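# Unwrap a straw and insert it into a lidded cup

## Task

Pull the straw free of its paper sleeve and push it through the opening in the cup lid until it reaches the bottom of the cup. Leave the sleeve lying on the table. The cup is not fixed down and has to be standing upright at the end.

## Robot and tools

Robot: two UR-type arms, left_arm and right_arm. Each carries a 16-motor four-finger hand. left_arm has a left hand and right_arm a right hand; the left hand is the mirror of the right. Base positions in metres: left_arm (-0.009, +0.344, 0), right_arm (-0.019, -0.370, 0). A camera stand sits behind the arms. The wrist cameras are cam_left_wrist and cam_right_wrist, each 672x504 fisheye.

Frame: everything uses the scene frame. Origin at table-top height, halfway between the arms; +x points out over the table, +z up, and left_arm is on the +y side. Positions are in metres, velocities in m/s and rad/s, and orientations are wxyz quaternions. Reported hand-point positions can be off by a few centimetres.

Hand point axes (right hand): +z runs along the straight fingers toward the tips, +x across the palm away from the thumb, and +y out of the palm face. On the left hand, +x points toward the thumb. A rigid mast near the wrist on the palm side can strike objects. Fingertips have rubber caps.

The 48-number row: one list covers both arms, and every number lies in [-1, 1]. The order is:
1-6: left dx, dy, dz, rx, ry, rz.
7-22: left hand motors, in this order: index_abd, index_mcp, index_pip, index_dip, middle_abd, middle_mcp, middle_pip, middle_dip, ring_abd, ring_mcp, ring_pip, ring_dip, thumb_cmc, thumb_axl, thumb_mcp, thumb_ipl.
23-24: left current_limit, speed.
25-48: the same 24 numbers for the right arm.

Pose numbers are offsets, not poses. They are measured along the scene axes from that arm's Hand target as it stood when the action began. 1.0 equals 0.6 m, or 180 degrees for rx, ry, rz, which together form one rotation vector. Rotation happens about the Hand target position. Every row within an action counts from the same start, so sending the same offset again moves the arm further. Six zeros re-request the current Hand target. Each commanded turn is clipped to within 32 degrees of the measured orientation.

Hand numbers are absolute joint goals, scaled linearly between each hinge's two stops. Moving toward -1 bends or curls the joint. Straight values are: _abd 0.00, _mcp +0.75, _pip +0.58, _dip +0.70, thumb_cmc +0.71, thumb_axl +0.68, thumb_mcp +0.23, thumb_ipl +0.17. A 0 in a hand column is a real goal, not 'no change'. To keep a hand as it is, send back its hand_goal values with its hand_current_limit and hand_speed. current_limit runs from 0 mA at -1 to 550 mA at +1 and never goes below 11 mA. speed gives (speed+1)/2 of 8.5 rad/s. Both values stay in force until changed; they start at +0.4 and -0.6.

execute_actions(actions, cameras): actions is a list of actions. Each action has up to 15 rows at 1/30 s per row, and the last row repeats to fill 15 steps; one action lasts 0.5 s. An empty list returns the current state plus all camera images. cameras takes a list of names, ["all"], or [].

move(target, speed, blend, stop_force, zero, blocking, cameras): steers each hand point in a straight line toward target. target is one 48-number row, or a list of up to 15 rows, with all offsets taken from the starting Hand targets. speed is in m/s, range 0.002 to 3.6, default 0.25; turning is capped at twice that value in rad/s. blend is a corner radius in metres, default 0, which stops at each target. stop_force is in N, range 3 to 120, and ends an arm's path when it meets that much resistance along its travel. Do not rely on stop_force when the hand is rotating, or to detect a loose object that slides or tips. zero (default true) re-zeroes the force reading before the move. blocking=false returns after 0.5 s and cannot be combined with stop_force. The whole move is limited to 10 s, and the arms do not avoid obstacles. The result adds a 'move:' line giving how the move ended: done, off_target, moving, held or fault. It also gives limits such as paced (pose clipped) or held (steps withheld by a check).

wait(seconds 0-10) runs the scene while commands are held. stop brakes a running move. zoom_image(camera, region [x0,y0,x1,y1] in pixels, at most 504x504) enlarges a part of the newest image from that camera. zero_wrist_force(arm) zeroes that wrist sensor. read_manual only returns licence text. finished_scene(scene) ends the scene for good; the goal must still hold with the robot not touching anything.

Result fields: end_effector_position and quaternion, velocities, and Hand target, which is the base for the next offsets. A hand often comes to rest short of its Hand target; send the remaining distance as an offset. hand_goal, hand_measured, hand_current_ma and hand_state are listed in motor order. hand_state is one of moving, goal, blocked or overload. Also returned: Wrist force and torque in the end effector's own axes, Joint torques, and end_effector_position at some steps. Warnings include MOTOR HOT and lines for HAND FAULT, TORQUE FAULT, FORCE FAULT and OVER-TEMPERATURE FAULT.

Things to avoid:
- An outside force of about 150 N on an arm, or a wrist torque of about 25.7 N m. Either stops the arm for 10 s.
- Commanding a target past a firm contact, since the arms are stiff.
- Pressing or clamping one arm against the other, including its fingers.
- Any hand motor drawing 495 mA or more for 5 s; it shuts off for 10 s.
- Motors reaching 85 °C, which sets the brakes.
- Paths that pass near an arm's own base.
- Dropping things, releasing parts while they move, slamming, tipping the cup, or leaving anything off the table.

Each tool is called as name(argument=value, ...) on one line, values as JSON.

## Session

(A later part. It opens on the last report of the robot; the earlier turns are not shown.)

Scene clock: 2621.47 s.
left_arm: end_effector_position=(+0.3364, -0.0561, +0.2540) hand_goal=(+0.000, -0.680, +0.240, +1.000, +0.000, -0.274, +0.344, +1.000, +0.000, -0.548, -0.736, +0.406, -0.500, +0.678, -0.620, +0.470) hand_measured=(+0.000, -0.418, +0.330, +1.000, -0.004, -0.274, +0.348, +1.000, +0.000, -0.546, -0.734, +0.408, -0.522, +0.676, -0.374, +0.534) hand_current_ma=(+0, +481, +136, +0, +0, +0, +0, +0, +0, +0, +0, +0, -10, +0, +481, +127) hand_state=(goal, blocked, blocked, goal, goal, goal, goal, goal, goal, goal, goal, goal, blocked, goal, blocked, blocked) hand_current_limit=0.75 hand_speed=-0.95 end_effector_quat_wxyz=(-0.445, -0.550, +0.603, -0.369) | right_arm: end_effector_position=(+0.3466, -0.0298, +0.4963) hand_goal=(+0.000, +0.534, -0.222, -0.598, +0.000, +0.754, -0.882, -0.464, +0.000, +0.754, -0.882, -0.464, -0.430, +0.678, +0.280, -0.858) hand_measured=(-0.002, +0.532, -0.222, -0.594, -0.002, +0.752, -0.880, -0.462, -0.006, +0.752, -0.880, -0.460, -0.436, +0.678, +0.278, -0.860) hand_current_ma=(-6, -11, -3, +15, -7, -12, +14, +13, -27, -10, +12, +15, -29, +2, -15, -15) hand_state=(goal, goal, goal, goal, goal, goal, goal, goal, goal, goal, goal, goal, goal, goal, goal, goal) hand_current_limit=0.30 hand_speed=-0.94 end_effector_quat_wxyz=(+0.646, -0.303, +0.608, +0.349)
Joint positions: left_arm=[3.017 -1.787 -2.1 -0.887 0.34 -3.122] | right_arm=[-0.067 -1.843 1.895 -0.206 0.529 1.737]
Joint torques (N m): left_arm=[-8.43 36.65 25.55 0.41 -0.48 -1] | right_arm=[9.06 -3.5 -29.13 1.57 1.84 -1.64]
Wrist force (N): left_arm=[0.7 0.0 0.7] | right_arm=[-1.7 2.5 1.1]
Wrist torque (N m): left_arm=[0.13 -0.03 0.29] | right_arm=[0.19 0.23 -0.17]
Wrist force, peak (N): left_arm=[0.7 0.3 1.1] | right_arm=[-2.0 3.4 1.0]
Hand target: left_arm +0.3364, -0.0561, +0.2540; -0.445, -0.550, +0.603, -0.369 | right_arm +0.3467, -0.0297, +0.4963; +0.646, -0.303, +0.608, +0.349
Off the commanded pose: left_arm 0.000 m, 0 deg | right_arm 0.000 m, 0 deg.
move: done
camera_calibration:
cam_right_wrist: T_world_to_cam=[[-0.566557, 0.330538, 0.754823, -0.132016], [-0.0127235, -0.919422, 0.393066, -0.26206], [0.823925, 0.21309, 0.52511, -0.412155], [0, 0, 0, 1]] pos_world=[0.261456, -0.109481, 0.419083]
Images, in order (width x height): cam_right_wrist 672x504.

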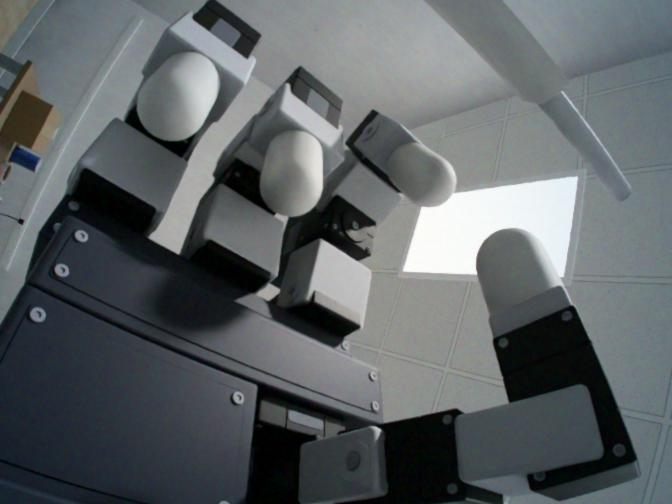

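move(target=[0, 0, 0, 0, 0, 0, 0, -0.68, 0.24, 1.0, 0, -0.274, 0.343, 1.0, 0, -0.548, -0.737, 0.406, -0.5, 0.677, -0.62, 0.47, 0.75, -0.95, -0.039, 0.001, -0.0148, 0, 0, 0, 0, 0.534, -0.223, -0.599, 0, 0.753, -0.883, -0.464, 0, 0.753, -0.883, -0.464, -0.43, 0.677, 0.28, -0.859, 0.3, -0.94], speed=0.08, cameras=["cam_right_wrist"])

zoom_image(camera="cam_right_wrist", region=[370, 60, 620, 274])

Scene clock: 2645.23 s.
left_arm: end_effector_position=(+0.3364, -0.0561, +0.2540) hand_goal=(+0.000, -0.680, +0.240, +1.000, +0.000, -0.274, +0.344, +1.000, +0.000, -0.548, -0.736, +0.406, -0.500, +0.678, -0.620, +0.470) hand_measured=(+0.000, -0.418, +0.330, +1.000, -0.004, -0.274, +0.348, +1.000, +0.000, -0.546, -0.734, +0.408, -0.522, +0.676, -0.374, +0.534) hand_current_ma=(+0, +481, +136, +0, +0, +0, +0, +0, +0, +0, +0, +0, -10, +0, +481, +127) hand_state=(goal, blocked, blocked, goal, goal, goal, goal, goal, goal, goal, goal, goal, blocked, goal, blocked, blocked) hand_current_limit=0.75 hand_speed=-0.95 end_effector_quat_wxyz=(-0.445, -0.550, +0.603, -0.369) | right_arm: end_effector_position=(+0.3235, -0.0291, +0.4875) hand_goal=(+0.000, +0.534, -0.222, -0.598, +0.000, +0.754, -0.882, -0.464, +0.000, +0.754, -0.882, -0.464, -0.430, +0.678, +0.280, -0.858) hand_measured=(-0.002, +0.532, -0.222, -0.594, -0.002, +0.752, -0.880, -0.462, -0.006, +0.752, -0.880, -0.460, -0.436, +0.678, +0.278, -0.860) hand_current_ma=(-6, -11, -3, +15, -7, -12, +14, +13, -27, -10, +12, +15, -29, +2, -15, -15) hand_state=(goal, goal, goal, goal, goal, goal, goal, goal, goal, goal, goal, goal, goal, goal, goal, goal) hand_current_limit=0.30 hand_speed=-0.94 end_effector_quat_wxyz=(+0.646, -0.303, +0.608, +0.349)
Joint positions: left_arm=[3.017 -1.787 -2.1 -0.887 0.34 -3.122] | right_arm=[-0.072 -1.902 1.957 -0.211 0.524 1.739]
Joint torques (N m): left_arm=[-9.15 36.99 25.08 0.29 -0.48 1.68] | right_arm=[-9.63 -14.98 -13.88 -4.36 -1.06 1.77]
Wrist force (N): left_arm=[0.6 0.0 0.7] | right_arm=[-1.8 2.8 1.3]
Wrist torque (N m): left_arm=[0.12 0.00 0.27] | right_arm=[0.21 0.23 -0.25]
Wrist force, peak (N): left_arm=[0.9 0.1 0.9] | right_arm=[-2.0 2.9 0.8]
Hand target: left_arm +0.3364, -0.0561, +0.2540; -0.445, -0.550, +0.603, -0.369 | right_arm +0.3233, -0.0291, +0.4874; +0.646, -0.303, +0.608, +0.349
Off the commanded pose: left_arm 0.000 m, 0 deg | right_arm 0.000 m, 0 deg.
move: done
camera_calibration:
cam_right_wrist: T_world_to_cam=[[-0.566556, 0.330608, 0.754793, -0.138673], [-0.0127663, -0.919397, 0.393124, -0.258263], [0.823924, 0.213091, 0.525111, -0.388651], [0, 0, 0, 1]] pos_world=[0.238356, -0.108782, 0.410283]
Images, in order (width x height): cam_right_wrist 672x504.

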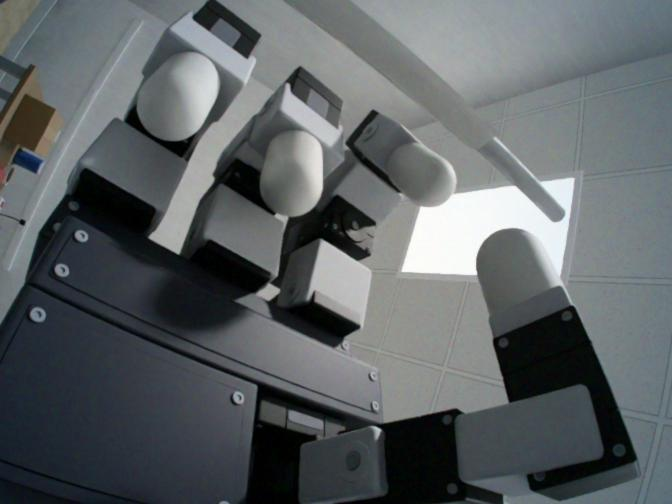

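Scaled by 2.016 from the camera's 672x504 image, which has a finer 960x720 frame.

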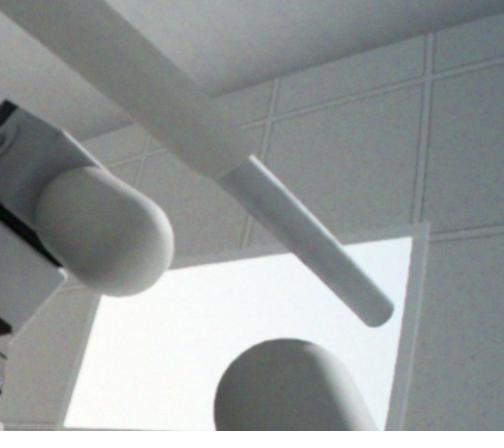

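move(target=[0, 0, 0, 0, 0, 0, 0, -0.68, 0.24, 1.0, 0, -0.274, 0.343, 1.0, 0, -0.548, -0.737, 0.406, -0.5, 0.677, -0.62, 0.47, 0.75, -0.95, -0.0355, 0.0248, 0.0015, 0, 0, 0, 0, 0.534, -0.223, -0.599, 0, 0.753, -0.883, -0.464, 0, 0.753, -0.883, -0.464, -0.43, 0.677, 0.28, -0.859, 0.3, -0.94], speed=0.04, cameras=["cam_right_wrist"])

zoom_image(camera="cam_right_wrist", region=[370, 110, 534, 274])

Scene clock: 2666.77 s.
left_arm: end_effector_position=(+0.3364, -0.0561, +0.2540) hand_goal=(+0.000, -0.680, +0.240, +1.000, +0.000, -0.274, +0.344, +1.000, +0.000, -0.548, -0.736, +0.406, -0.500, +0.678, -0.620, +0.470) hand_measured=(+0.000, -0.418, +0.330, +1.000, -0.004, -0.274, +0.348, +1.000, +0.000, -0.546, -0.734, +0.408, -0.522, +0.676, -0.374, +0.534) hand_current_ma=(+0, +481, +136, +0, +0, +0, +0, +0, +0, +0, +0, +0, -10, +0, +481, +127) hand_state=(goal, blocked, blocked, goal, goal, goal, goal, goal, goal, goal, goal, goal, blocked, goal, blocked, blocked) hand_current_limit=0.75 hand_speed=-0.95 end_effector_quat_wxyz=(-0.445, -0.550, +0.603, -0.369) | right_arm: end_effector_position=(+0.3021, -0.0143, +0.4883) hand_goal=(+0.000, +0.534, -0.222, -0.598, +0.000, +0.754, -0.882, -0.464, +0.000, +0.754, -0.882, -0.464, -0.430, +0.678, +0.280, -0.858) hand_measured=(-0.002, +0.532, -0.222, -0.594, -0.002, +0.752, -0.880, -0.462, -0.006, +0.752, -0.880, -0.460, -0.436, +0.678, +0.278, -0.860) hand_current_ma=(-6, -11, -3, +15, -7, -12, +14, +13, -27, -10, +12, +15, -29, +2, -15, -15) hand_state=(goal, goal, goal, goal, goal, goal, goal, goal, goal, goal, goal, goal, goal, goal, goal, goal) hand_current_limit=0.30 hand_speed=-0.94 end_effector_quat_wxyz=(+0.646, -0.303, +0.608, +0.349)
Joint positions: left_arm=[3.017 -1.787 -2.1 -0.887 0.34 -3.122] | right_arm=[-0.022 -1.939 1.978 -0.182 0.574 1.724]
Joint torques (N m): left_arm=[-8.55 35.7 24.94 0.23 -0.44 1.61] | right_arm=[8.92 -13.39 -13.96 1.67 1.58 -1.47]
Wrist force (N): left_arm=[0.7 0.2 1.0] | right_arm=[-1.7 2.8 1.1]
Wrist torque (N m): left_arm=[0.12 -0.01 0.29] | right_arm=[0.22 0.21 -0.16]
Wrist force, peak (N): left_arm=[0.7 0.0 1.1] | right_arm=[-2.1 2.9 1.1]
Hand target: left_arm +0.3364, -0.0561, +0.2540; -0.445, -0.550, +0.603, -0.369 | right_arm +0.3020, -0.0142, +0.4883; +0.646, -0.303, +0.608, +0.349
Off the commanded pose: left_arm 0.000 m, 0 deg | right_arm 0.000 m, 0 deg.
move: done
camera_calibration:
cam_right_wrist: T_world_to_cam=[[-0.566557, 0.330538, 0.754823, -0.156313], [-0.0127235, -0.919422, 0.393066, -0.245231], [0.823925, 0.21309, 0.52511, -0.374592], [0, 0, 0, 1]] pos_world=[0.216956, -0.0939815, 0.411083]
Images, in order (width x height): cam_right_wrist 672x504.

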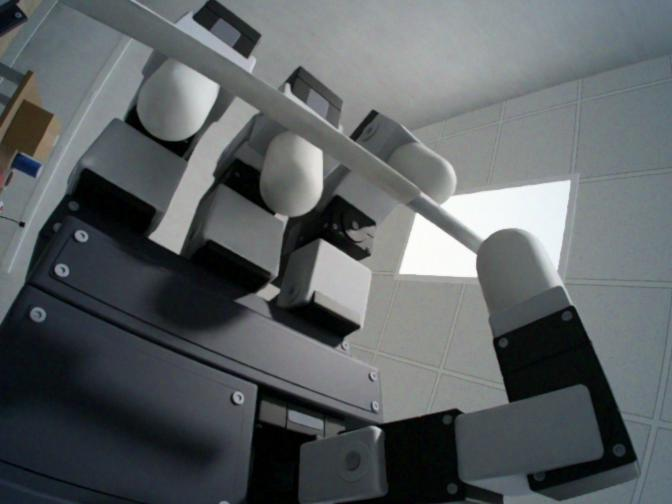

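Scaled by 3.073 from the camera's 672x504 image, which has a finer 960x720 frame.

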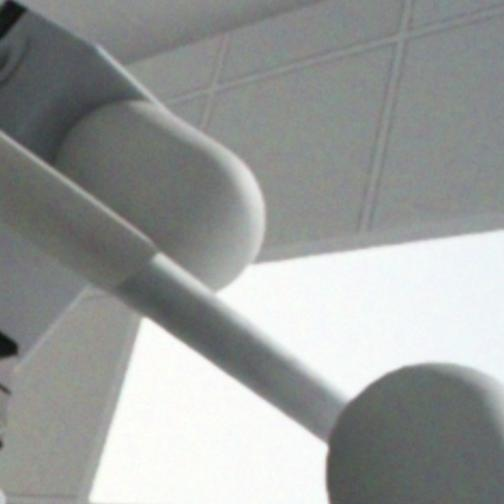

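move(target=[0, 0, 0, 0, 0, 0, 0, -0.68, 0.24, 1.0, 0, -0.274, 0.343, 1.0, 0, -0.548, -0.737, 0.406, -0.5, 0.677, -0.62, 0.47, 0.75, -0.95, 0, 0, 0.005, 0, 0, 0, 0, 0.39, -0.223, -0.599, 0, 0.753, -0.883, -0.464, 0, 0.753, -0.883, -0.464, -0.43, 0.677, 0.155, -0.859, 0.3, -0.94], speed=0.04, cameras=["cam_right_wrist"])

zoom_image(camera="cam_right_wrist", region=[370, 110, 534, 274])

Scene clock: 2676.67 s.
left_arm: end_effector_position=(+0.3364, -0.0561, +0.2540) hand_goal=(+0.000, -0.680, +0.240, +1.000, +0.000, -0.274, +0.344, +1.000, +0.000, -0.548, -0.736, +0.406, -0.500, +0.678, -0.620, +0.470) hand_measured=(+0.000, -0.418, +0.330, +1.000, -0.004, -0.274, +0.348, +1.000, +0.000, -0.546, -0.734, +0.408, -0.522, +0.676, -0.374, +0.534) hand_current_ma=(+0, +481, +136, +0, +0, +0, +0, +0, +0, +0, +0, +0, -10, +0, +481, +127) hand_state=(goal, blocked, blocked, goal, goal, goal, goal, goal, goal, goal, goal, goal, blocked, goal, blocked, blocked) hand_current_limit=0.75 hand_speed=-0.95 end_effector_quat_wxyz=(-0.445, -0.550, +0.603, -0.369) | right_arm: end_effector_position=(+0.3020, -0.0142, +0.4913) hand_goal=(+0.000, +0.390, -0.222, -0.598, +0.000, +0.754, -0.882, -0.464, +0.000, +0.754, -0.882, -0.464, -0.430, +0.678, +0.156, -0.858) hand_measured=(-0.002, +0.392, -0.222, -0.594, -0.002, +0.752, -0.880, -0.462, -0.006, +0.752, -0.880, -0.460, -0.436, +0.678, +0.158, -0.860) hand_current_ma=(-6, +13, -3, +15, -7, -12, +14, +13, -27, -10, +12, +15, -29, +2, +17, -14) hand_state=(goal, goal, goal, goal, goal, goal, goal, goal, goal, goal, goal, goal, goal, goal, goal, goal) hand_current_limit=0.30 hand_speed=-0.94 end_effector_quat_wxyz=(+0.646, -0.303, +0.608, +0.349)
Joint positions: left_arm=[3.017 -1.787 -2.1 -0.887 0.34 -3.122] | right_arm=[-0.021 -1.939 1.97 -0.174 0.574 1.724]
Joint torques (N m): left_arm=[-8.91 36.49 24.56 0.3 -0.51 1.7] | right_arm=[7.84 -12.69 -29.33 1.76 1.63 0.27]
Wrist force (N): left_arm=[0.6 0.3 0.5] | right_arm=[-1.7 2.7 1.0]
Wrist torque (N m): left_arm=[0.18 -0.02 0.28] | right_arm=[0.21 0.22 -0.17]
Wrist force, peak (N): left_arm=[0.9 0.2 1.1] | right_arm=[-1.9 2.7 1.2]
Hand target: left_arm +0.3364, -0.0561, +0.2540; -0.445, -0.550, +0.603, -0.369 | right_arm +0.3020, -0.0142, +0.4913; +0.646, -0.303, +0.608, +0.349
Off the commanded pose: left_arm 0.000 m, 0 deg | right_arm 0.000 m, 0 deg.
move: done
camera_calibration:
cam_right_wrist: T_world_to_cam=[[-0.566557, 0.330538, 0.754823, -0.158667], [-0.0127235, -0.919422, 0.393066, -0.246319], [0.823925, 0.21309, 0.52511, -0.376107], [0, 0, 0, 1]] pos_world=[0.216856, -0.0938815, 0.414083]
Images, in order (width x height): cam_right_wrist 672x504.

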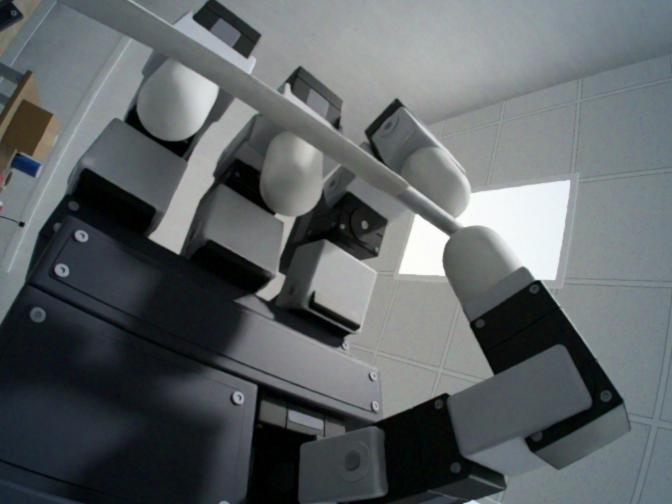

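Scaled by 3.073 from the camera's 672x504 image, which has a finer 960x720 frame.

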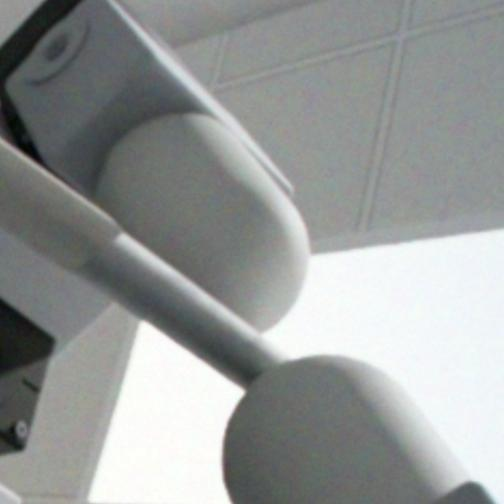

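move(target=[0, 0, 0, 0, 0, 0, 0, -0.68, 0.24, 1.0, 0, -0.274, 0.343, 1.0, 0, -0.548, -0.737, 0.406, -0.5, 0.677, -0.62, 0.47, 0.75, -0.95, 0, 0, 0, 0, 0, 0, 0, 0.33, -0.24, -0.599, 0, 0.753, -0.883, -0.464, 0, 0.753, -0.883, -0.464, -0.43, 0.677, 0.095, -0.859, 0.3, -0.95], speed=0.04, cameras=["cam_right_wrist"])

zoom_image(camera="cam_right_wrist", region=[370, 110, 534, 274])

Scene clock: 2684.90 s.
left_arm: end_effector_position=(+0.3364, -0.0561, +0.2540) hand_goal=(+0.000, -0.680, +0.240, +1.000, +0.000, -0.274, +0.344, +1.000, +0.000, -0.548, -0.736, +0.406, -0.500, +0.678, -0.620, +0.470) hand_measured=(+0.000, -0.418, +0.330, +1.000, -0.004, -0.274, +0.348, +1.000, +0.000, -0.546, -0.734, +0.408, -0.522, +0.676, -0.374, +0.534) hand_current_ma=(+0, +481, +136, +0, +0, +0, +0, +0, +0, +0, +0, +0, -10, +0, +481, +127) hand_state=(goal, blocked, blocked, goal, goal, goal, goal, goal, goal, goal, goal, goal, blocked, goal, blocked, blocked) hand_current_limit=0.75 hand_speed=-0.95 end_effector_quat_wxyz=(-0.445, -0.550, +0.603, -0.369) | right_arm: end_effector_position=(+0.3020, -0.0142, +0.4913) hand_goal=(+0.000, +0.330, -0.240, -0.598, +0.000, +0.754, -0.882, -0.464, +0.000, +0.754, -0.882, -0.464, -0.430, +0.678, +0.096, -0.858) hand_measured=(-0.002, +0.342, -0.238, -0.596, -0.002, +0.752, -0.880, -0.462, -0.006, +0.752, -0.880, -0.460, -0.436, +0.678, +0.114, -0.860) hand_current_ma=(-6, +61, +14, +9, -7, -12, +14, +13, -27, -10, +12, +15, -29, +2, +116, -11) hand_state=(goal, goal, goal, goal, goal, goal, goal, goal, goal, goal, goal, goal, goal, goal, goal, goal) hand_current_limit=0.30 hand_speed=-0.95 end_effector_quat_wxyz=(+0.646, -0.303, +0.608, +0.349)
Joint positions: left_arm=[3.017 -1.787 -2.1 -0.887 0.34 -3.122] | right_arm=[-0.021 -1.939 1.97 -0.174 0.574 1.724]
Joint torques (N m): left_arm=[-8.45 36.02 23.6 0.2 -0.83 1.82] | right_arm=[8.53 -12.34 -29.45 1.55 1.54 -1.54]
Wrist force (N): left_arm=[0.7 0.3 0.4] | right_arm=[-1.7 2.3 1.1]
Wrist torque (N m): left_arm=[0.18 -0.03 0.29] | right_arm=[0.15 0.21 -0.17]
Wrist force, peak (N): left_arm=[0.9 0.1 1.0] | right_arm=[-2.0 2.7 1.1]
Hand target: left_arm +0.3364, -0.0561, +0.2540; -0.445, -0.550, +0.603, -0.369 | right_arm +0.3020, -0.0142, +0.4913; +0.646, -0.303, +0.608, +0.349
Off the commanded pose: left_arm 0.000 m, 0 deg | right_arm 0.000 m, 0 deg.
move: done
camera_calibration:
cam_right_wrist: T_world_to_cam=[[-0.566557, 0.330538, 0.754823, -0.158667], [-0.0127235, -0.919422, 0.393066, -0.246319], [0.823925, 0.21309, 0.52511, -0.376107], [0, 0, 0, 1]] pos_world=[0.216856, -0.0938815, 0.414083]
Images, in order (width x height): cam_right_wrist 672x504.

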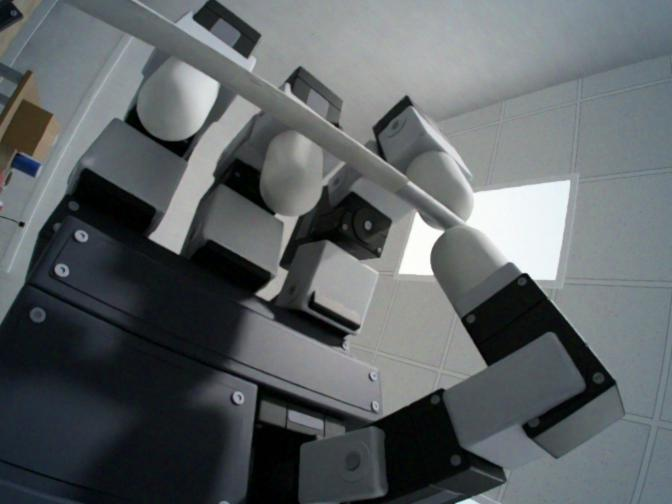

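Scaled by 3.073 from the camera's 672x504 image, which has a finer 960x720 frame.

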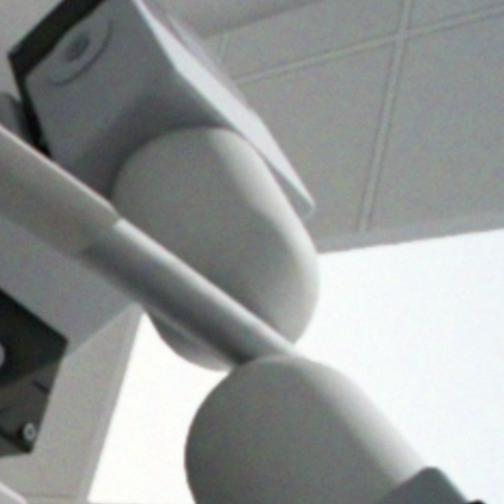

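move(target=[[0, 0, 0, 0, 0, 0, 0, -0.68, 0.24, 1.0, 0, -0.274, 0.343, 1.0, 0, -0.548, -0.737, 0.406, -0.5, 0.677, -0.62, 0.47, 0.75, -0.95, 0, 0, 0, 0, 0, 0, 0, 0.375, -0.24, -0.599, 0, 0.753, -0.883, -0.464, 0, 0.753, -0.883, -0.464, -0.43, 0.677, 0.14, -0.859, 0.3, -0.95], [0, 0, 0, 0, 0, 0, 0, -0.68, 0.24, 1.0, 0, -0.274, 0.343, 1.0, 0, -0.548, -0.737, 0.406, -0.5, 0.677, -0.62, 0.47, 0.75, -0.95, -0.0019, 0.0013, 0.0001, 0, 0, 0, 0, 0.375, -0.24, -0.599, 0, 0.753, -0.883, -0.464, 0, 0.753, -0.883, -0.464, -0.43, 0.677, 0.14, -0.859, 0.3, -0.95], [0, 0, 0, 0, 0, 0, 0, -0.68, 0.24, 1.0, 0, -0.274, 0.343, 1.0, 0, -0.548, -0.737, 0.406, -0.5, 0.677, -0.62, 0.47, 0.75, -0.95, -0.0019, 0.0013, 0.0001, 0, 0, 0, 0, 0.33, -0.24, -0.599, 0, 0.753, -0.883, -0.464, 0, 0.753, -0.883, -0.464, -0.43, 0.677, 0.095, -0.859, 0.3, -0.95]], speed=0.02, cameras=["cam_right_wrist"])

zoom_image(camera="cam_right_wrist", region=[370, 110, 534, 274])

Scene clock: 2700.23 s.
left_arm: end_effector_position=(+0.3364, -0.0561, +0.2540) hand_goal=(+0.000, -0.680, +0.240, +1.000, +0.000, -0.274, +0.344, +1.000, +0.000, -0.548, -0.736, +0.406, -0.500, +0.678, -0.620, +0.470) hand_measured=(+0.000, -0.418, +0.330, +1.000, -0.004, -0.274, +0.348, +1.000, +0.000, -0.546, -0.734, +0.408, -0.522, +0.676, -0.374, +0.534) hand_current_ma=(+0, +481, +136, +0, +0, +0, +0, +0, +0, +0, +0, +0, -10, +0, +481, +127) hand_state=(goal, blocked, blocked, goal, goal, goal, goal, goal, goal, goal, goal, goal, blocked, goal, blocked, blocked) hand_current_limit=0.75 hand_speed=-0.95 end_effector_quat_wxyz=(-0.445, -0.550, +0.603, -0.369) | right_arm: end_effector_position=(+0.3009, -0.0134, +0.4914) hand_goal=(+0.000, +0.330, -0.240, -0.598, +0.000, +0.754, -0.882, -0.464, +0.000, +0.754, -0.882, -0.464, -0.430, +0.678, +0.096, -0.858) hand_measured=(-0.002, +0.342, -0.238, -0.596, -0.002, +0.752, -0.880, -0.462, -0.006, +0.752, -0.880, -0.460, -0.436, +0.678, +0.112, -0.860) hand_current_ma=(-6, +68, +14, +7, -7, -12, +14, +13, -27, -10, +12, +15, -29, +2, +100, -10) hand_state=(goal, goal, goal, goal, goal, goal, goal, goal, goal, goal, goal, goal, goal, goal, goal, goal) hand_current_limit=0.30 hand_speed=-0.95 end_effector_quat_wxyz=(+0.646, -0.303, +0.608, +0.349)
Joint positions: left_arm=[3.017 -1.787 -2.1 -0.887 0.34 -3.122] | right_arm=[-0.018 -1.941 1.971 -0.173 0.577 1.723]
Joint torques (N m): left_arm=[-8.28 36.26 24.54 0.28 -0.71 1.81] | right_arm=[7.84 -12.1 -13.03 1.53 1.54 -1.62]
Wrist force (N): left_arm=[0.6 0.3 0.6] | right_arm=[-1.7 2.6 0.9]
Wrist torque (N m): left_arm=[0.17 -0.01 0.27] | right_arm=[0.20 0.22 -0.17]
Wrist force, peak (N): left_arm=[0.9 0.3 1.0] | right_arm=[-2.1 2.7 1.1]
Hand target: left_arm +0.3364, -0.0561, +0.2540; -0.445, -0.550, +0.603, -0.369 | right_arm +0.3009, -0.0134, +0.4914; +0.646, -0.303, +0.608, +0.349
Off the commanded pose: left_arm 0.000 m, 0 deg | right_arm 0.000 m, 0 deg.
move: done
camera_calibration:
cam_right_wrist: T_world_to_cam=[[-0.566557, 0.330538, 0.754823, -0.15963], [-0.0127235, -0.919422, 0.393066, -0.245637], [0.823925, 0.21309, 0.52511, -0.375423], [0, 0, 0, 1]] pos_world=[0.215756, -0.0930815, 0.414183]
Images, in order (width x height): cam_right_wrist 672x504.

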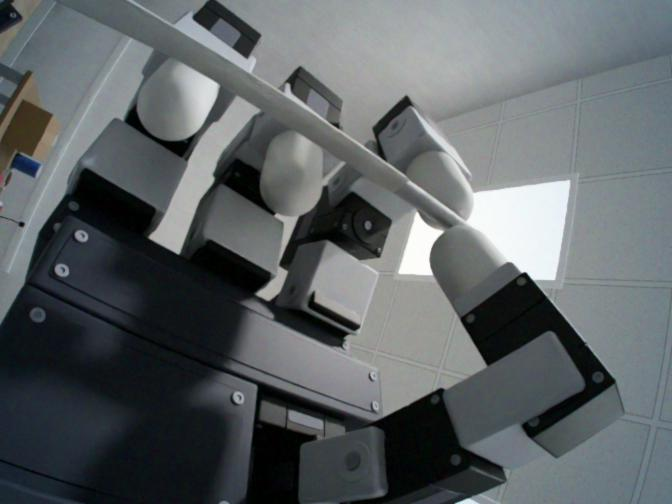

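Scaled by 3.073 from the camera's 672x504 image, which has a finer 960x720 frame.

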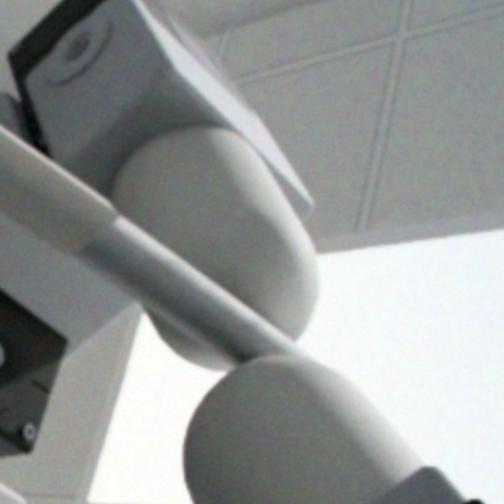

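move(target=[0, 0, 0, 0, 0, 0, 0, -0.68, 0.24, 1.0, 0, -0.274, 0.343, 1.0, 0, -0.548, -0.737, 0.406, -0.5, 0.677, -0.62, 0.47, 0.75, -0.95, 0, 0, 0, 0, 0, 0, 0, 0.12, -0.36, -0.63, 0, 0.753, -0.883, -0.464, 0, 0.753, -0.883, -0.464, -0.43, 0.677, 0.0, -0.84, 0.6, -0.97], speed=0.02, cameras=["cam_right_wrist"])

zoom_image(camera="cam_right_wrist", region=[370, 110, 534, 274])

Scene clock: 2717.87 s.
left_arm: end_effector_position=(+0.3364, -0.0561, +0.2540) hand_goal=(+0.000, -0.680, +0.240, +1.000, +0.000, -0.274, +0.344, +1.000, +0.000, -0.548, -0.736, +0.406, -0.500, +0.678, -0.620, +0.470) hand_measured=(+0.000, -0.418, +0.330, +1.000, -0.004, -0.274, +0.348, +1.000, +0.000, -0.546, -0.734, +0.408, -0.522, +0.676, -0.374, +0.534) hand_current_ma=(+0, +481, +136, +0, +0, +0, +0, +0, +0, +0, +0, +0, -10, +0, +481, +127) hand_state=(goal, blocked, blocked, goal, goal, goal, goal, goal, goal, goal, goal, goal, blocked, goal, blocked, blocked) hand_current_limit=0.75 hand_speed=-0.95 end_effector_quat_wxyz=(-0.445, -0.550, +0.603, -0.369) | right_arm: end_effector_position=(+0.3009, -0.0134, +0.4914) hand_goal=(+0.000, +0.120, -0.360, -0.630, +0.000, +0.754, -0.882, -0.464, +0.000, +0.754, -0.882, -0.464, -0.430, +0.678, +0.000, -0.840) hand_measured=(-0.002, +0.342, -0.238, -0.620, -0.002, +0.752, -0.880, -0.462, -0.006, +0.752, -0.880, -0.460, -0.436, +0.678, +0.098, -0.854) hand_current_ma=(-6, +340, +285, +50, -7, -12, +14, +13, -27, -10, +12, +15, -29, +5, +279, -89) hand_state=(goal, moving, moving, goal, goal, goal, goal, goal, goal, goal, goal, goal, goal, goal, moving, goal) hand_current_limit=0.60 hand_speed=-0.97 end_effector_quat_wxyz=(+0.646, -0.303, +0.608, +0.349)
Joint positions: left_arm=[3.017 -1.787 -2.1 -0.887 0.34 -3.122] | right_arm=[-0.018 -1.941 1.971 -0.173 0.577 1.723]
Joint torques (N m): left_arm=[-9.37 36.25 24.97 0.12 -0.65 1.57] | right_arm=[8.81 -13.01 -14.38 1.56 1.56 -1.46]
Wrist force (N): left_arm=[0.5 0.2 1.0] | right_arm=[-2.0 2.6 0.8]
Wrist torque (N m): left_arm=[0.13 -0.01 0.29] | right_arm=[0.21 0.24 -0.19]
Wrist force, peak (N): left_arm=[0.7 0.2 1.2] | right_arm=[-2.1 2.6 1.2]
Hand target: left_arm +0.3364, -0.0561, +0.2540; -0.445, -0.550, +0.603, -0.369 | right_arm +0.3009, -0.0134, +0.4914; +0.646, -0.303, +0.608, +0.349
Off the commanded pose: left_arm 0.000 m, 0 deg | right_arm 0.000 m, 0 deg.
move: done
camera_calibration:
cam_right_wrist: T_world_to_cam=[[-0.566557, 0.330538, 0.754823, -0.15963], [-0.0127235, -0.919422, 0.393066, -0.245637], [0.823925, 0.21309, 0.52511, -0.375423], [0, 0, 0, 1]] pos_world=[0.215756, -0.0930815, 0.414183]
Images, in order (width x height): cam_right_wrist 672x504.

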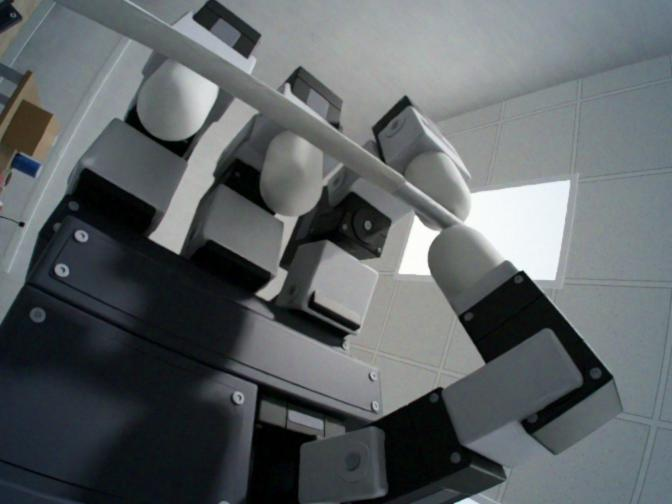

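Scaled by 3.073 from the camera's 672x504 image, which has a finer 960x720 frame.

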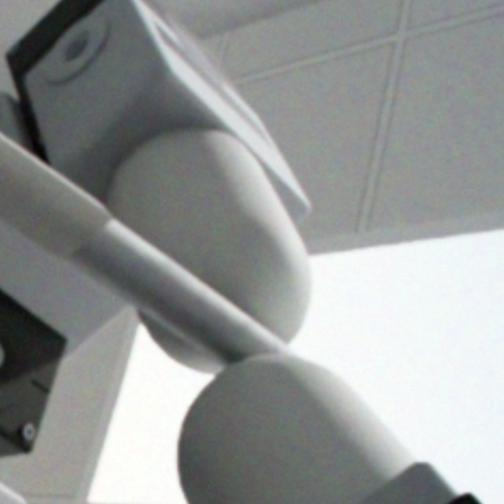

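wait(seconds=2.5)

Scene clock: 2731.63 s.
left_arm: end_effector_position=(+0.3364, -0.0561, +0.2540) hand_goal=(+0.000, -0.680, +0.240, +1.000, +0.000, -0.274, +0.344, +1.000, +0.000, -0.548, -0.736, +0.406, -0.500, +0.678, -0.620, +0.470) hand_measured=(+0.000, -0.418, +0.330, +1.000, -0.004, -0.274, +0.348, +1.000, +0.000, -0.546, -0.734, +0.408, -0.522, +0.676, -0.374, +0.534) hand_current_ma=(+0, +481, +136, +0, +0, +0, +0, +0, +0, +0, +0, +0, -10, +0, +481, +127) hand_state=(goal, blocked, blocked, goal, goal, goal, goal, goal, goal, goal, goal, goal, blocked, goal, blocked, blocked) hand_current_limit=0.75 hand_speed=-0.95 end_effector_quat_wxyz=(-0.445, -0.550, +0.603, -0.369) | right_arm: end_effector_position=(+0.3009, -0.0134, +0.4914) hand_goal=(+0.000, +0.120, -0.360, -0.630, +0.000, +0.754, -0.882, -0.464, +0.000, +0.754, -0.882, -0.464, -0.430, +0.678, +0.000, -0.840) hand_measured=(-0.002, +0.342, -0.242, -0.622, -0.002, +0.752, -0.880, -0.462, -0.006, +0.752, -0.880, -0.460, -0.436, +0.680, +0.092, -0.854) hand_current_ma=(-6, +440, +440, +39, -7, -12, +14, +13, -27, -10, +12, +15, -27, +9, +440, -89) hand_state=(goal, blocked, blocked, goal, goal, goal, goal, goal, goal, goal, goal, goal, goal, goal, blocked, goal) hand_current_limit=0.60 hand_speed=-0.97 end_effector_quat_wxyz=(+0.646, -0.303, +0.608, +0.349)
Joint positions: left_arm=[3.017 -1.787 -2.1 -0.887 0.34 -3.122] | right_arm=[-0.018 -1.941 1.971 -0.173 0.577 1.723]
Joint torques (N m): left_arm=[-9.69 35.27 24.75 0.29 -0.8 1.52] | right_arm=[7.59 -12.26 -14.19 1.54 1.72 -1.44]
Wrist force (N): left_arm=[0.2 0.1 0.9] | right_arm=[-2.2 2.6 0.9]
Wrist torque (N m): left_arm=[0.13 0.01 0.27] | right_arm=[0.22 0.26 -0.19]
Wrist force, peak (N): left_arm=[0.9 0.2 0.9] | right_arm=[-2.3 2.9 0.9]
Hand target: left_arm +0.3364, -0.0561, +0.2540; -0.445, -0.550, +0.603, -0.369 | right_arm +0.3009, -0.0134, +0.4914; +0.646, -0.303, +0.608, +0.349
Off the commanded pose: left_arm 0.000 m, 0 deg | right_arm 0.000 m, 0 deg.
wait: 2.50 s; at rest from the start

move(target=[0, 0, 0, 0, 0, 0, 0, -0.68, 0.24, 1.0, 0, -0.274, 0.343, 1.0, 0, -0.548, -0.737, 0.406, -0.5, 0.677, -0.62, 0.47, 0.75, -0.95, 0, 0, 0.04, 0, 0, 0, 0, 0.1, -0.38, -0.63, 0, 0.753, -0.883, -0.464, 0, 0.753, -0.883, -0.464, -0.43, 0.677, -0.02, -0.84, 0.7, -0.97], speed=0.01, cameras=["cam_right_wrist"])

zoom_image(camera="cam_right_wrist", region=[330, 110, 530, 274])

Scene clock: 2743.27 s.
left_arm: end_effector_position=(+0.3364, -0.0561, +0.2540) hand_goal=(+0.000, -0.680, +0.240, +1.000, +0.000, -0.274, +0.344, +1.000, +0.000, -0.548, -0.736, +0.406, -0.500, +0.678, -0.620, +0.470) hand_measured=(+0.000, -0.418, +0.330, +1.000, -0.004, -0.274, +0.348, +1.000, +0.000, -0.546, -0.734, +0.408, -0.522, +0.676, -0.374, +0.534) hand_current_ma=(+0, +481, +136, +0, +0, +0, +0, +0, +0, +0, +0, +0, -10, +0, +481, +127) hand_state=(goal, blocked, blocked, goal, goal, goal, goal, goal, goal, goal, goal, goal, blocked, goal, blocked, blocked) hand_current_limit=0.75 hand_speed=-0.95 end_effector_quat_wxyz=(-0.445, -0.550, +0.603, -0.369) | right_arm: end_effector_position=(+0.3009, -0.0134, +0.5152) hand_goal=(+0.000, +0.100, -0.380, -0.630, +0.000, +0.754, -0.882, -0.464, +0.000, +0.754, -0.882, -0.464, -0.430, +0.678, -0.020, -0.840) hand_measured=(-0.002, +0.342, -0.242, -0.622, -0.002, +0.752, -0.880, -0.462, -0.006, +0.752, -0.880, -0.460, -0.434, +0.680, +0.086, -0.854) hand_current_ma=(-6, +467, +468, +36, -7, -12, +14, +13, -27, -10, +12, +15, -21, +11, +468, -89) hand_state=(goal, blocked, blocked, goal, goal, goal, goal, goal, goal, goal, goal, goal, goal, goal, blocked, goal) hand_current_limit=0.70 hand_speed=-0.97 end_effector_quat_wxyz=(+0.646, -0.303, +0.608, +0.349)
Joint positions: left_arm=[3.017 -1.787 -2.1 -0.887 0.34 -3.122] | right_arm=[-0.018 -1.941 1.91 -0.112 0.577 1.723]
Joint torques (N m): left_arm=[-7.81 35.21 24.91 0.25 -0.92 1.6] | right_arm=[4.15 1.66 -31.14 1.56 1.05 0.32]
Wrist force (N): left_arm=[1.2 0.3 0.6] | right_arm=[-1.0 2.1 0.7]
Wrist torque (N m): left_arm=[0.14 -0.03 0.26] | right_arm=[0.16 0.21 -0.17]
Wrist force, peak (N): left_arm=[1.7 0.1 0.6] | right_arm=[-2.2 2.7 1.3]
Hand target: left_arm +0.3364, -0.0561, +0.2540; -0.445, -0.550, +0.603, -0.369 | right_arm +0.3009, -0.0134, +0.5154; +0.646, -0.303, +0.608, +0.349
Off the commanded pose: left_arm 0.000 m, 0 deg | right_arm 0.000 m, 0 deg.
move: done
camera_calibration:
cam_right_wrist: T_world_to_cam=[[-0.566557, 0.330538, 0.754823, -0.17767], [-0.0127235, -0.919422, 0.393066, -0.255031], [0.823925, 0.21309, 0.52511, -0.387973], [0, 0, 0, 1]] pos_world=[0.215756, -0.0930815, 0.438083]
Images, in order (width x height): cam_right_wrist 672x504.

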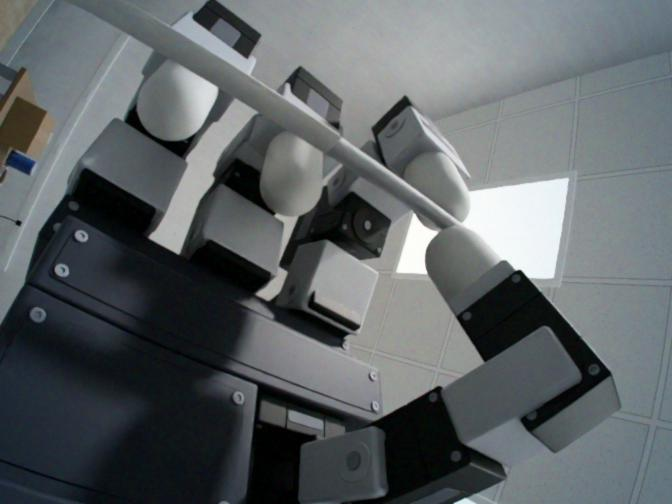

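Scaled by 2.520 from the camera's 672x504 image, which has a finer 960x720 frame.

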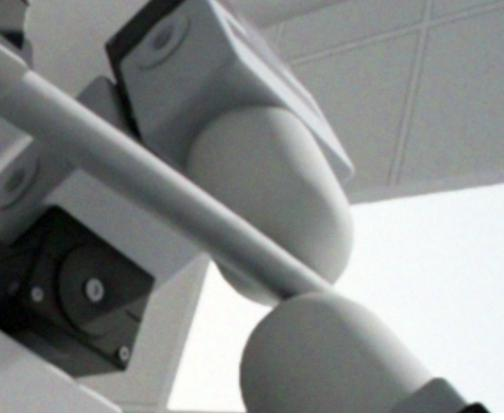

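move(target=[0, 0, 0, 0, 0, 0, 0, -0.68, 0.24, 1.0, 0, -0.274, 0.343, 1.0, 0, -0.548, -0.737, 0.406, -0.5, 0.677, -0.62, 0.47, 0.75, -0.95, 0, 0, 0.125, 0, 0, 0, 0, 0.1, -0.38, -0.63, 0, 0.753, -0.883, -0.464, 0, 0.753, -0.883, -0.464, -0.43, 0.677, -0.02, -0.84, 0.7, -0.97], speed=0.012, cameras=["cam_right_wrist"])

zoom_image(camera="cam_right_wrist", region=[330, 110, 530, 274])

Scene clock: 2776.43 s.
left_arm: end_effector_position=(+0.3364, -0.0561, +0.2540) hand_goal=(+0.000, -0.680, +0.240, +1.000, +0.000, -0.274, +0.344, +1.000, +0.000, -0.548, -0.736, +0.406, -0.500, +0.678, -0.620, +0.470) hand_measured=(+0.000, -0.418, +0.330, +1.000, -0.004, -0.274, +0.348, +1.000, +0.000, -0.546, -0.734, +0.408, -0.522, +0.676, -0.374, +0.534) hand_current_ma=(+0, +481, +136, +0, +0, +0, +0, +0, +0, +0, +0, +0, -10, +0, +481, +127) hand_state=(goal, blocked, blocked, goal, goal, goal, goal, goal, goal, goal, goal, goal, blocked, goal, blocked, blocked) hand_current_limit=0.75 hand_speed=-0.95 end_effector_quat_wxyz=(-0.445, -0.550, +0.603, -0.369) | right_arm: end_effector_position=(+0.3009, -0.0134, +0.5902) hand_goal=(+0.000, +0.100, -0.380, -0.630, +0.000, +0.754, -0.882, -0.464, +0.000, +0.754, -0.882, -0.464, -0.430, +0.678, -0.020, -0.840) hand_measured=(-0.002, +0.342, -0.242, -0.622, -0.002, +0.752, -0.880, -0.462, -0.006, +0.752, -0.880, -0.460, -0.432, +0.680, +0.084, -0.854) hand_current_ma=(-6, +467, +468, +36, -7, -12, +14, +13, -27, -10, +12, +15, -14, +12, +467, -89) hand_state=(goal, blocked, blocked, goal, goal, goal, goal, goal, goal, goal, goal, goal, goal, goal, blocked, goal) hand_current_limit=0.70 hand_speed=-0.97 end_effector_quat_wxyz=(+0.646, -0.303, +0.608, +0.349) end_effector_velocity=(+0.000, +0.000, +0.002) end_effector_angular_velocity=(+0.000, -0.001, -0.001)
Joint positions: left_arm=[3.017 -1.787 -2.1 -0.887 0.34 -3.122] | right_arm=[-0.018 -1.919 1.704 0.073 0.577 1.723]
Joint velocities: left_arm=[within noise] | right_arm=[-0.001 0.001 -0.006 0.004 0 0]
Joint torques (N m): left_arm=[-7.59 35.23 24.43 0.4 -1.06 1.26] | right_arm=[-7.29 1.54 -30.57 1.72 -0.43 -1.31]
Wrist force (N): left_arm=[1.4 0.1 0.6] | right_arm=[-1.1 2.3 1.0]
Wrist torque (N m): left_arm=[0.12 -0.06 0.29] | right_arm=[0.16 0.20 -0.16]
Wrist force, peak (N): left_arm=[1.6 0.3 0.7] | right_arm=[-1.0 3.1 1.1]
Hand target: left_arm +0.3364, -0.0561, +0.2540; -0.445, -0.550, +0.603, -0.369 | right_arm +0.3009, -0.0134, +0.5904; +0.646, -0.303, +0.608, +0.349
Off the commanded pose: left_arm 0.000 m, 0 deg | right_arm 0.000 m, 0 deg.
move: done
camera_calibration:
cam_right_wrist: T_world_to_cam=[[-0.566557, 0.330538, 0.754823, -0.234282], [-0.0127235, -0.919422, 0.393066, -0.284511], [0.823925, 0.21309, 0.52511, -0.427357], [0, 0, 0, 1]] pos_world=[0.215756, -0.0930815, 0.513083]
Images, in order (width x height): cam_right_wrist 672x504.

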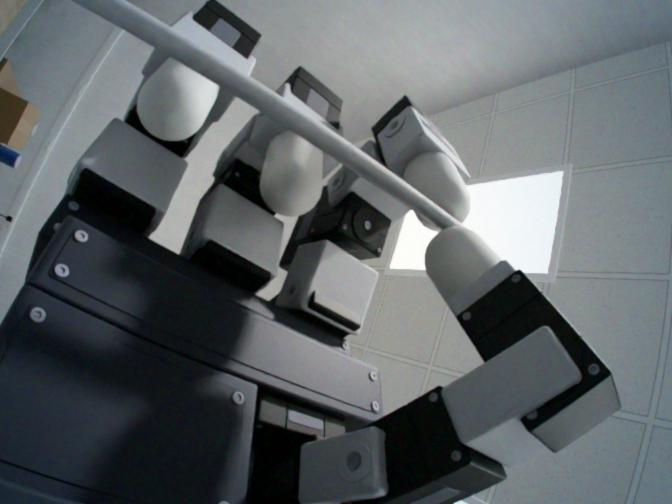

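Scaled by 2.520 from the camera's 672x504 image, which has a finer 960x720 frame.

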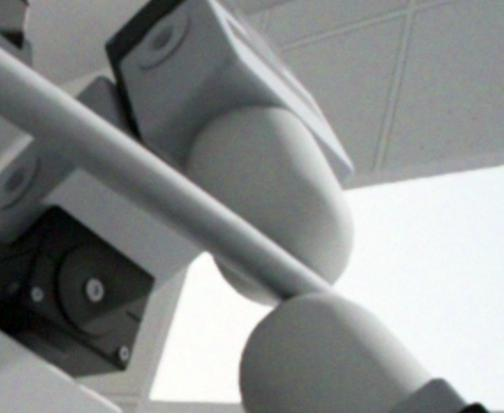

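move(target=[0, 0, 0, 0, 0, 0, 0, -0.68, 0.24, 1.0, 0, -0.274, 0.343, 1.0, 0, -0.548, -0.737, 0.406, -0.5, 0.677, -0.62, 0.47, 0.75, -0.95, 0, 0, 0.16, 0, 0, 0, 0, 0.1, -0.38, -0.63, 0, 0.753, -0.883, -0.464, 0, 0.753, -0.883, -0.464, -0.43, 0.677, -0.02, -0.84, 0.7, -0.97], speed=0.013, cameras=["all"])

zoom_image(camera="cam_right_wrist", region=[0, 0, 504, 300])

Scene clock: 2789.20 s.
left_arm: end_effector_position=(+0.3364, -0.0561, +0.2540) hand_goal=(+0.000, -0.680, +0.240, +1.000, +0.000, -0.274, +0.344, +1.000, +0.000, -0.548, -0.736, +0.406, -0.500, +0.678, -0.620, +0.470) hand_measured=(+0.000, -0.418, +0.330, +1.000, -0.004, -0.274, +0.348, +1.000, +0.000, -0.546, -0.734, +0.408, -0.522, +0.676, -0.374, +0.534) hand_current_ma=(+0, +481, +136, +0, +0, +0, +0, +0, +0, +0, +0, +0, -10, +0, +481, +127) hand_state=(goal, blocked, blocked, goal, goal, goal, goal, goal, goal, goal, goal, goal, blocked, goal, blocked, blocked) hand_current_limit=0.75 hand_speed=-0.95 end_effector_quat_wxyz=(-0.445, -0.550, +0.603, -0.369) | right_arm: end_effector_position=(+0.3009, -0.0135, +0.6863) hand_goal=(+0.000, +0.100, -0.380, -0.630, +0.000, +0.754, -0.882, -0.464, +0.000, +0.754, -0.882, -0.464, -0.430, +0.678, -0.020, -0.840) hand_measured=(-0.002, +0.342, -0.242, -0.622, -0.002, +0.752, -0.880, -0.462, -0.006, +0.752, -0.880, -0.460, -0.432, +0.682, +0.080, -0.854) hand_current_ma=(-6, +468, +467, +36, -7, -12, +14, +13, -27, -10, +12, +15, -9, +19, +468, -99) hand_state=(goal, blocked, blocked, goal, goal, goal, goal, goal, goal, goal, goal, goal, goal, goal, blocked, goal) hand_current_limit=0.70 hand_speed=-0.97 end_effector_quat_wxyz=(+0.646, -0.303, +0.608, +0.349)
Joint positions: left_arm=[3.017 -1.787 -2.1 -0.887 0.34 -3.122] | right_arm=[-0.018 -1.845 1.396 0.306 0.577 1.723]
Joint torques (N m): left_arm=[-7.12 34.93 24.97 0.61 -1.09 1.37] | right_arm=[-7.02 0.08 -27.66 1.77 0.02 -1.18]
Wrist force (N): left_arm=[0.9 0.3 0.7] | right_arm=[-1.6 2.5 1.0]
Wrist torque (N m): left_arm=[0.16 -0.03 0.28] | right_arm=[0.19 0.23 -0.18]
Wrist force, peak (N): left_arm=[1.4 0.3 1.0] | right_arm=[-1.9 2.8 1.0]
Hand target: left_arm +0.3364, -0.0561, +0.2540; -0.445, -0.550, +0.603, -0.369 | right_arm +0.3009, -0.0134, +0.6864; +0.646, -0.303, +0.608, +0.349
Off the commanded pose: left_arm 0.000 m, 0 deg | right_arm 0.000 m, 0 deg.
move: done
camera_calibration:
cam_left_wrist: T_world_to_cam=[[0.607653, 0.164337, -0.777014, -0.0247045], [0.635987, 0.485298, 0.600005, -0.38629], [0.475686, -0.858766, 0.190377, -0.125842], [0, 0, 0, 1]] pos_world=[0.320549, 0.0834562, 0.236538]
cam_right_wrist: T_world_to_cam=[[-0.56651, 0.330551, 0.754853, -0.306772], [-0.0127239, -0.919422, 0.393067, -0.322246], [0.823956, 0.213072, 0.525068, -0.47775], [0, 0, 0, 1]] pos_world=[0.215755, -0.0930815, 0.609083]

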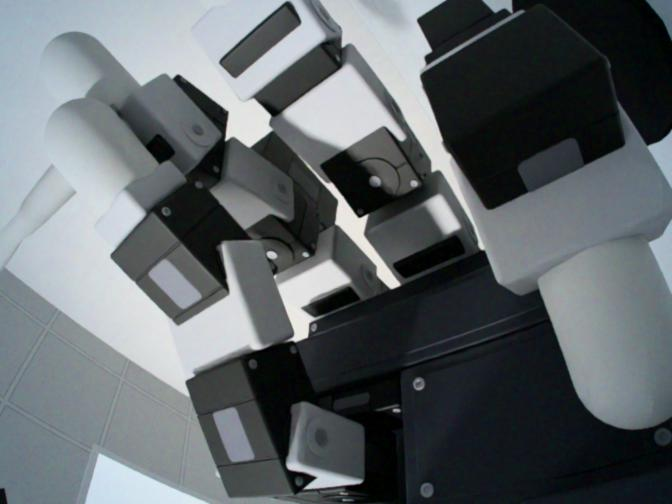

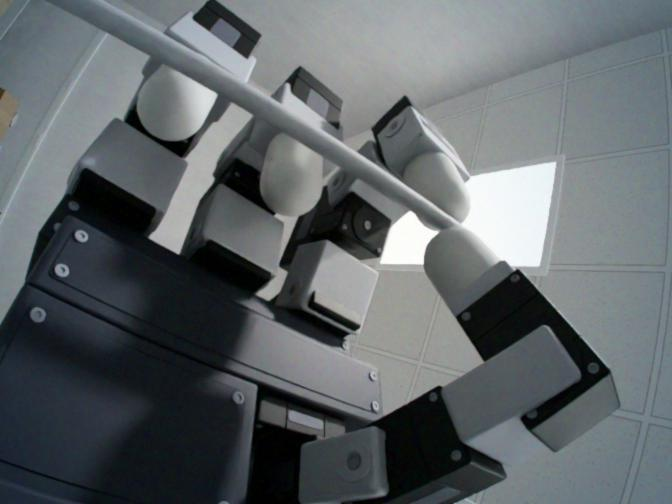

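Scaled by 1.000.

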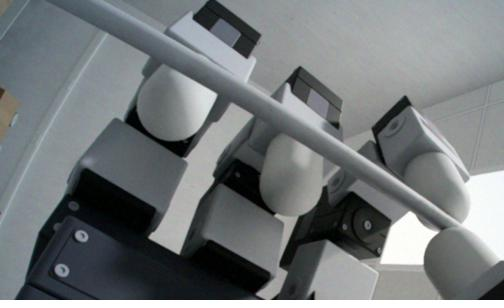

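zoom_image(camera="cam_left_wrist", region=[0, 20, 200, 270])

Scaled by 2.016 from the camera's 672x504 image, which has a finer 960x720 frame.

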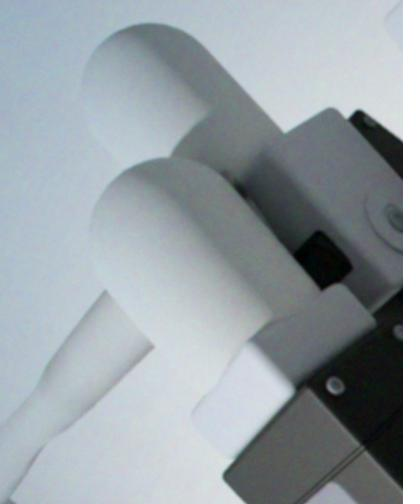

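move(target=[[0, 0.26, 0.05, 0, 0, 0, 0, -0.68, 0.24, 1.0, 0, -0.274, 0.343, 1.0, 0, -0.548, -0.737, 0.406, -0.5, 0.677, -0.62, 0.47, 0.75, -0.95, 0, 0, 0.05, 0, 0, 0, 0, 0.1, -0.38, -0.63, 0, 0.753, -0.883, -0.464, 0, 0.753, -0.883, -0.464, -0.43, 0.677, -0.02, -0.84, 0.7, -0.97], [0.1393, 0.46, 0.05, 0.0742, -0.5619, 0.1494, 0, -0.68, 0.24, 1.0, 0, -0.274, 0.343, 1.0, 0, -0.548, -0.737, 0.406, -0.5, 0.677, -0.62, 0.47, 0.75, -0.95, 0, 0, 0.05, 0, 0, 0, 0, 0.1, -0.38, -0.63, 0, 0.753, -0.883, -0.464, 0, 0.753, -0.883, -0.464, -0.43, 0.677, -0.02, -0.84, 0.7, -0.97]], speed=[0.08, 0.25], blend=0.02, cameras=["all"])

Scene clock: 2914.03 s.
left_arm: end_effector_position=(+0.4192, +0.2203, +0.2840) hand_goal=(+0.000, -0.680, +0.240, +1.000, +0.000, -0.274, +0.344, +1.000, +0.000, -0.548, -0.736, +0.406, -0.500, +0.678, -0.620, +0.470) hand_measured=(+0.002, -0.418, +0.330, +1.000, -0.004, -0.276, +0.346, +1.000, +0.000, -0.546, -0.734, +0.408, -0.522, +0.676, -0.374, +0.534) hand_current_ma=(+0, +481, +136, +0, +0, +0, +0, +0, +0, +0, +0, +0, -10, +0, +481, +127) hand_state=(goal, blocked, blocked, goal, goal, goal, goal, goal, goal, goal, goal, goal, blocked, goal, blocked, blocked) hand_current_limit=0.75 hand_speed=-0.95 end_effector_quat_wxyz=(+0.317, -0.210, +0.628, -0.679) | right_arm: end_effector_position=(+0.3009, -0.0134, +0.7164) hand_goal=(+0.000, +0.100, -0.380, -0.630, +0.000, +0.754, -0.882, -0.464, +0.000, +0.754, -0.882, -0.464, -0.430, +0.678, -0.020, -0.840) hand_measured=(-0.002, +0.342, -0.242, -0.622, -0.002, +0.752, -0.880, -0.462, -0.006, +0.752, -0.880, -0.460, -0.432, +0.682, +0.080, -0.854) hand_current_ma=(-6, +468, +468, +36, -7, -12, +14, +13, -27, -10, +12, +15, -9, +19, +468, -99) hand_state=(goal, blocked, blocked, goal, goal, goal, goal, goal, goal, goal, goal, goal, goal, goal, blocked, goal) hand_current_limit=0.70 hand_speed=-0.97 end_effector_quat_wxyz=(+0.646, -0.303, +0.608, +0.349)
Joint positions: left_arm=[3.841 -1.06 -2.478 -1.58 -0.134 -1.048] | right_arm=[-0.018 -1.811 1.286 0.383 0.577 1.723]
Joint torques (N m): left_arm=[-8.73 11.85 29.4 0.25 -2.96 2.28] | right_arm=[8.71 -1.72 -26.94 1.52 1.67 -1.45]
Wrist force (N): left_arm=[0.5 -0.1 3.2] | right_arm=[-1.8 2.5 0.9]
Wrist torque (N m): left_arm=[-0.18 -0.06 -0.11] | right_arm=[0.19 0.26 -0.19]
Wrist force, peak (N): left_arm=[0.7 -0.6 3.4] | right_arm=[-2.1 2.7 1.2]
Hand target: left_arm +0.4200, +0.2199, +0.2840; +0.321, -0.219, +0.630, -0.672 | right_arm +0.3009, -0.0134, +0.7164; +0.646, -0.303, +0.608, +0.349
Off the commanded pose: left_arm 0.001 m, 1 deg | right_arm 0.000 m, 0 deg.
move: done
camera_calibration:
cam_left_wrist: T_world_to_cam=[[0.474634, 0.534951, 0.698964, -0.542173], [-0.879476, 0.256415, 0.400965, 0.151151], [0.0352716, -0.805034, 0.59218, 0.12506], [0, 0, 0, 1]] pos_world=[0.385857, 0.351956, 0.244296]
cam_right_wrist: T_world_to_cam=[[-0.566557, 0.330538, 0.754823, -0.329465], [-0.0127235, -0.919422, 0.393066, -0.334077], [0.823925, 0.21309, 0.52511, -0.493573], [0, 0, 0, 1]] pos_world=[0.215756, -0.0930815, 0.639183]

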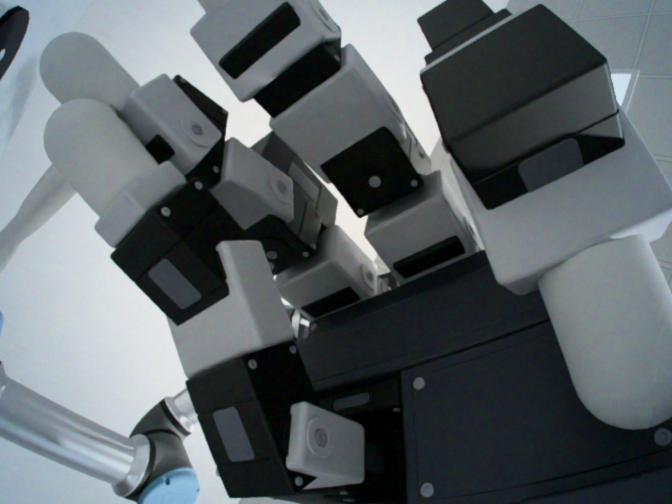

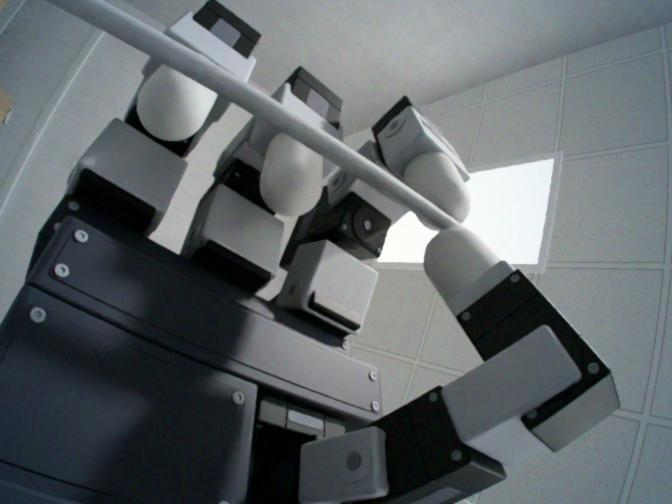

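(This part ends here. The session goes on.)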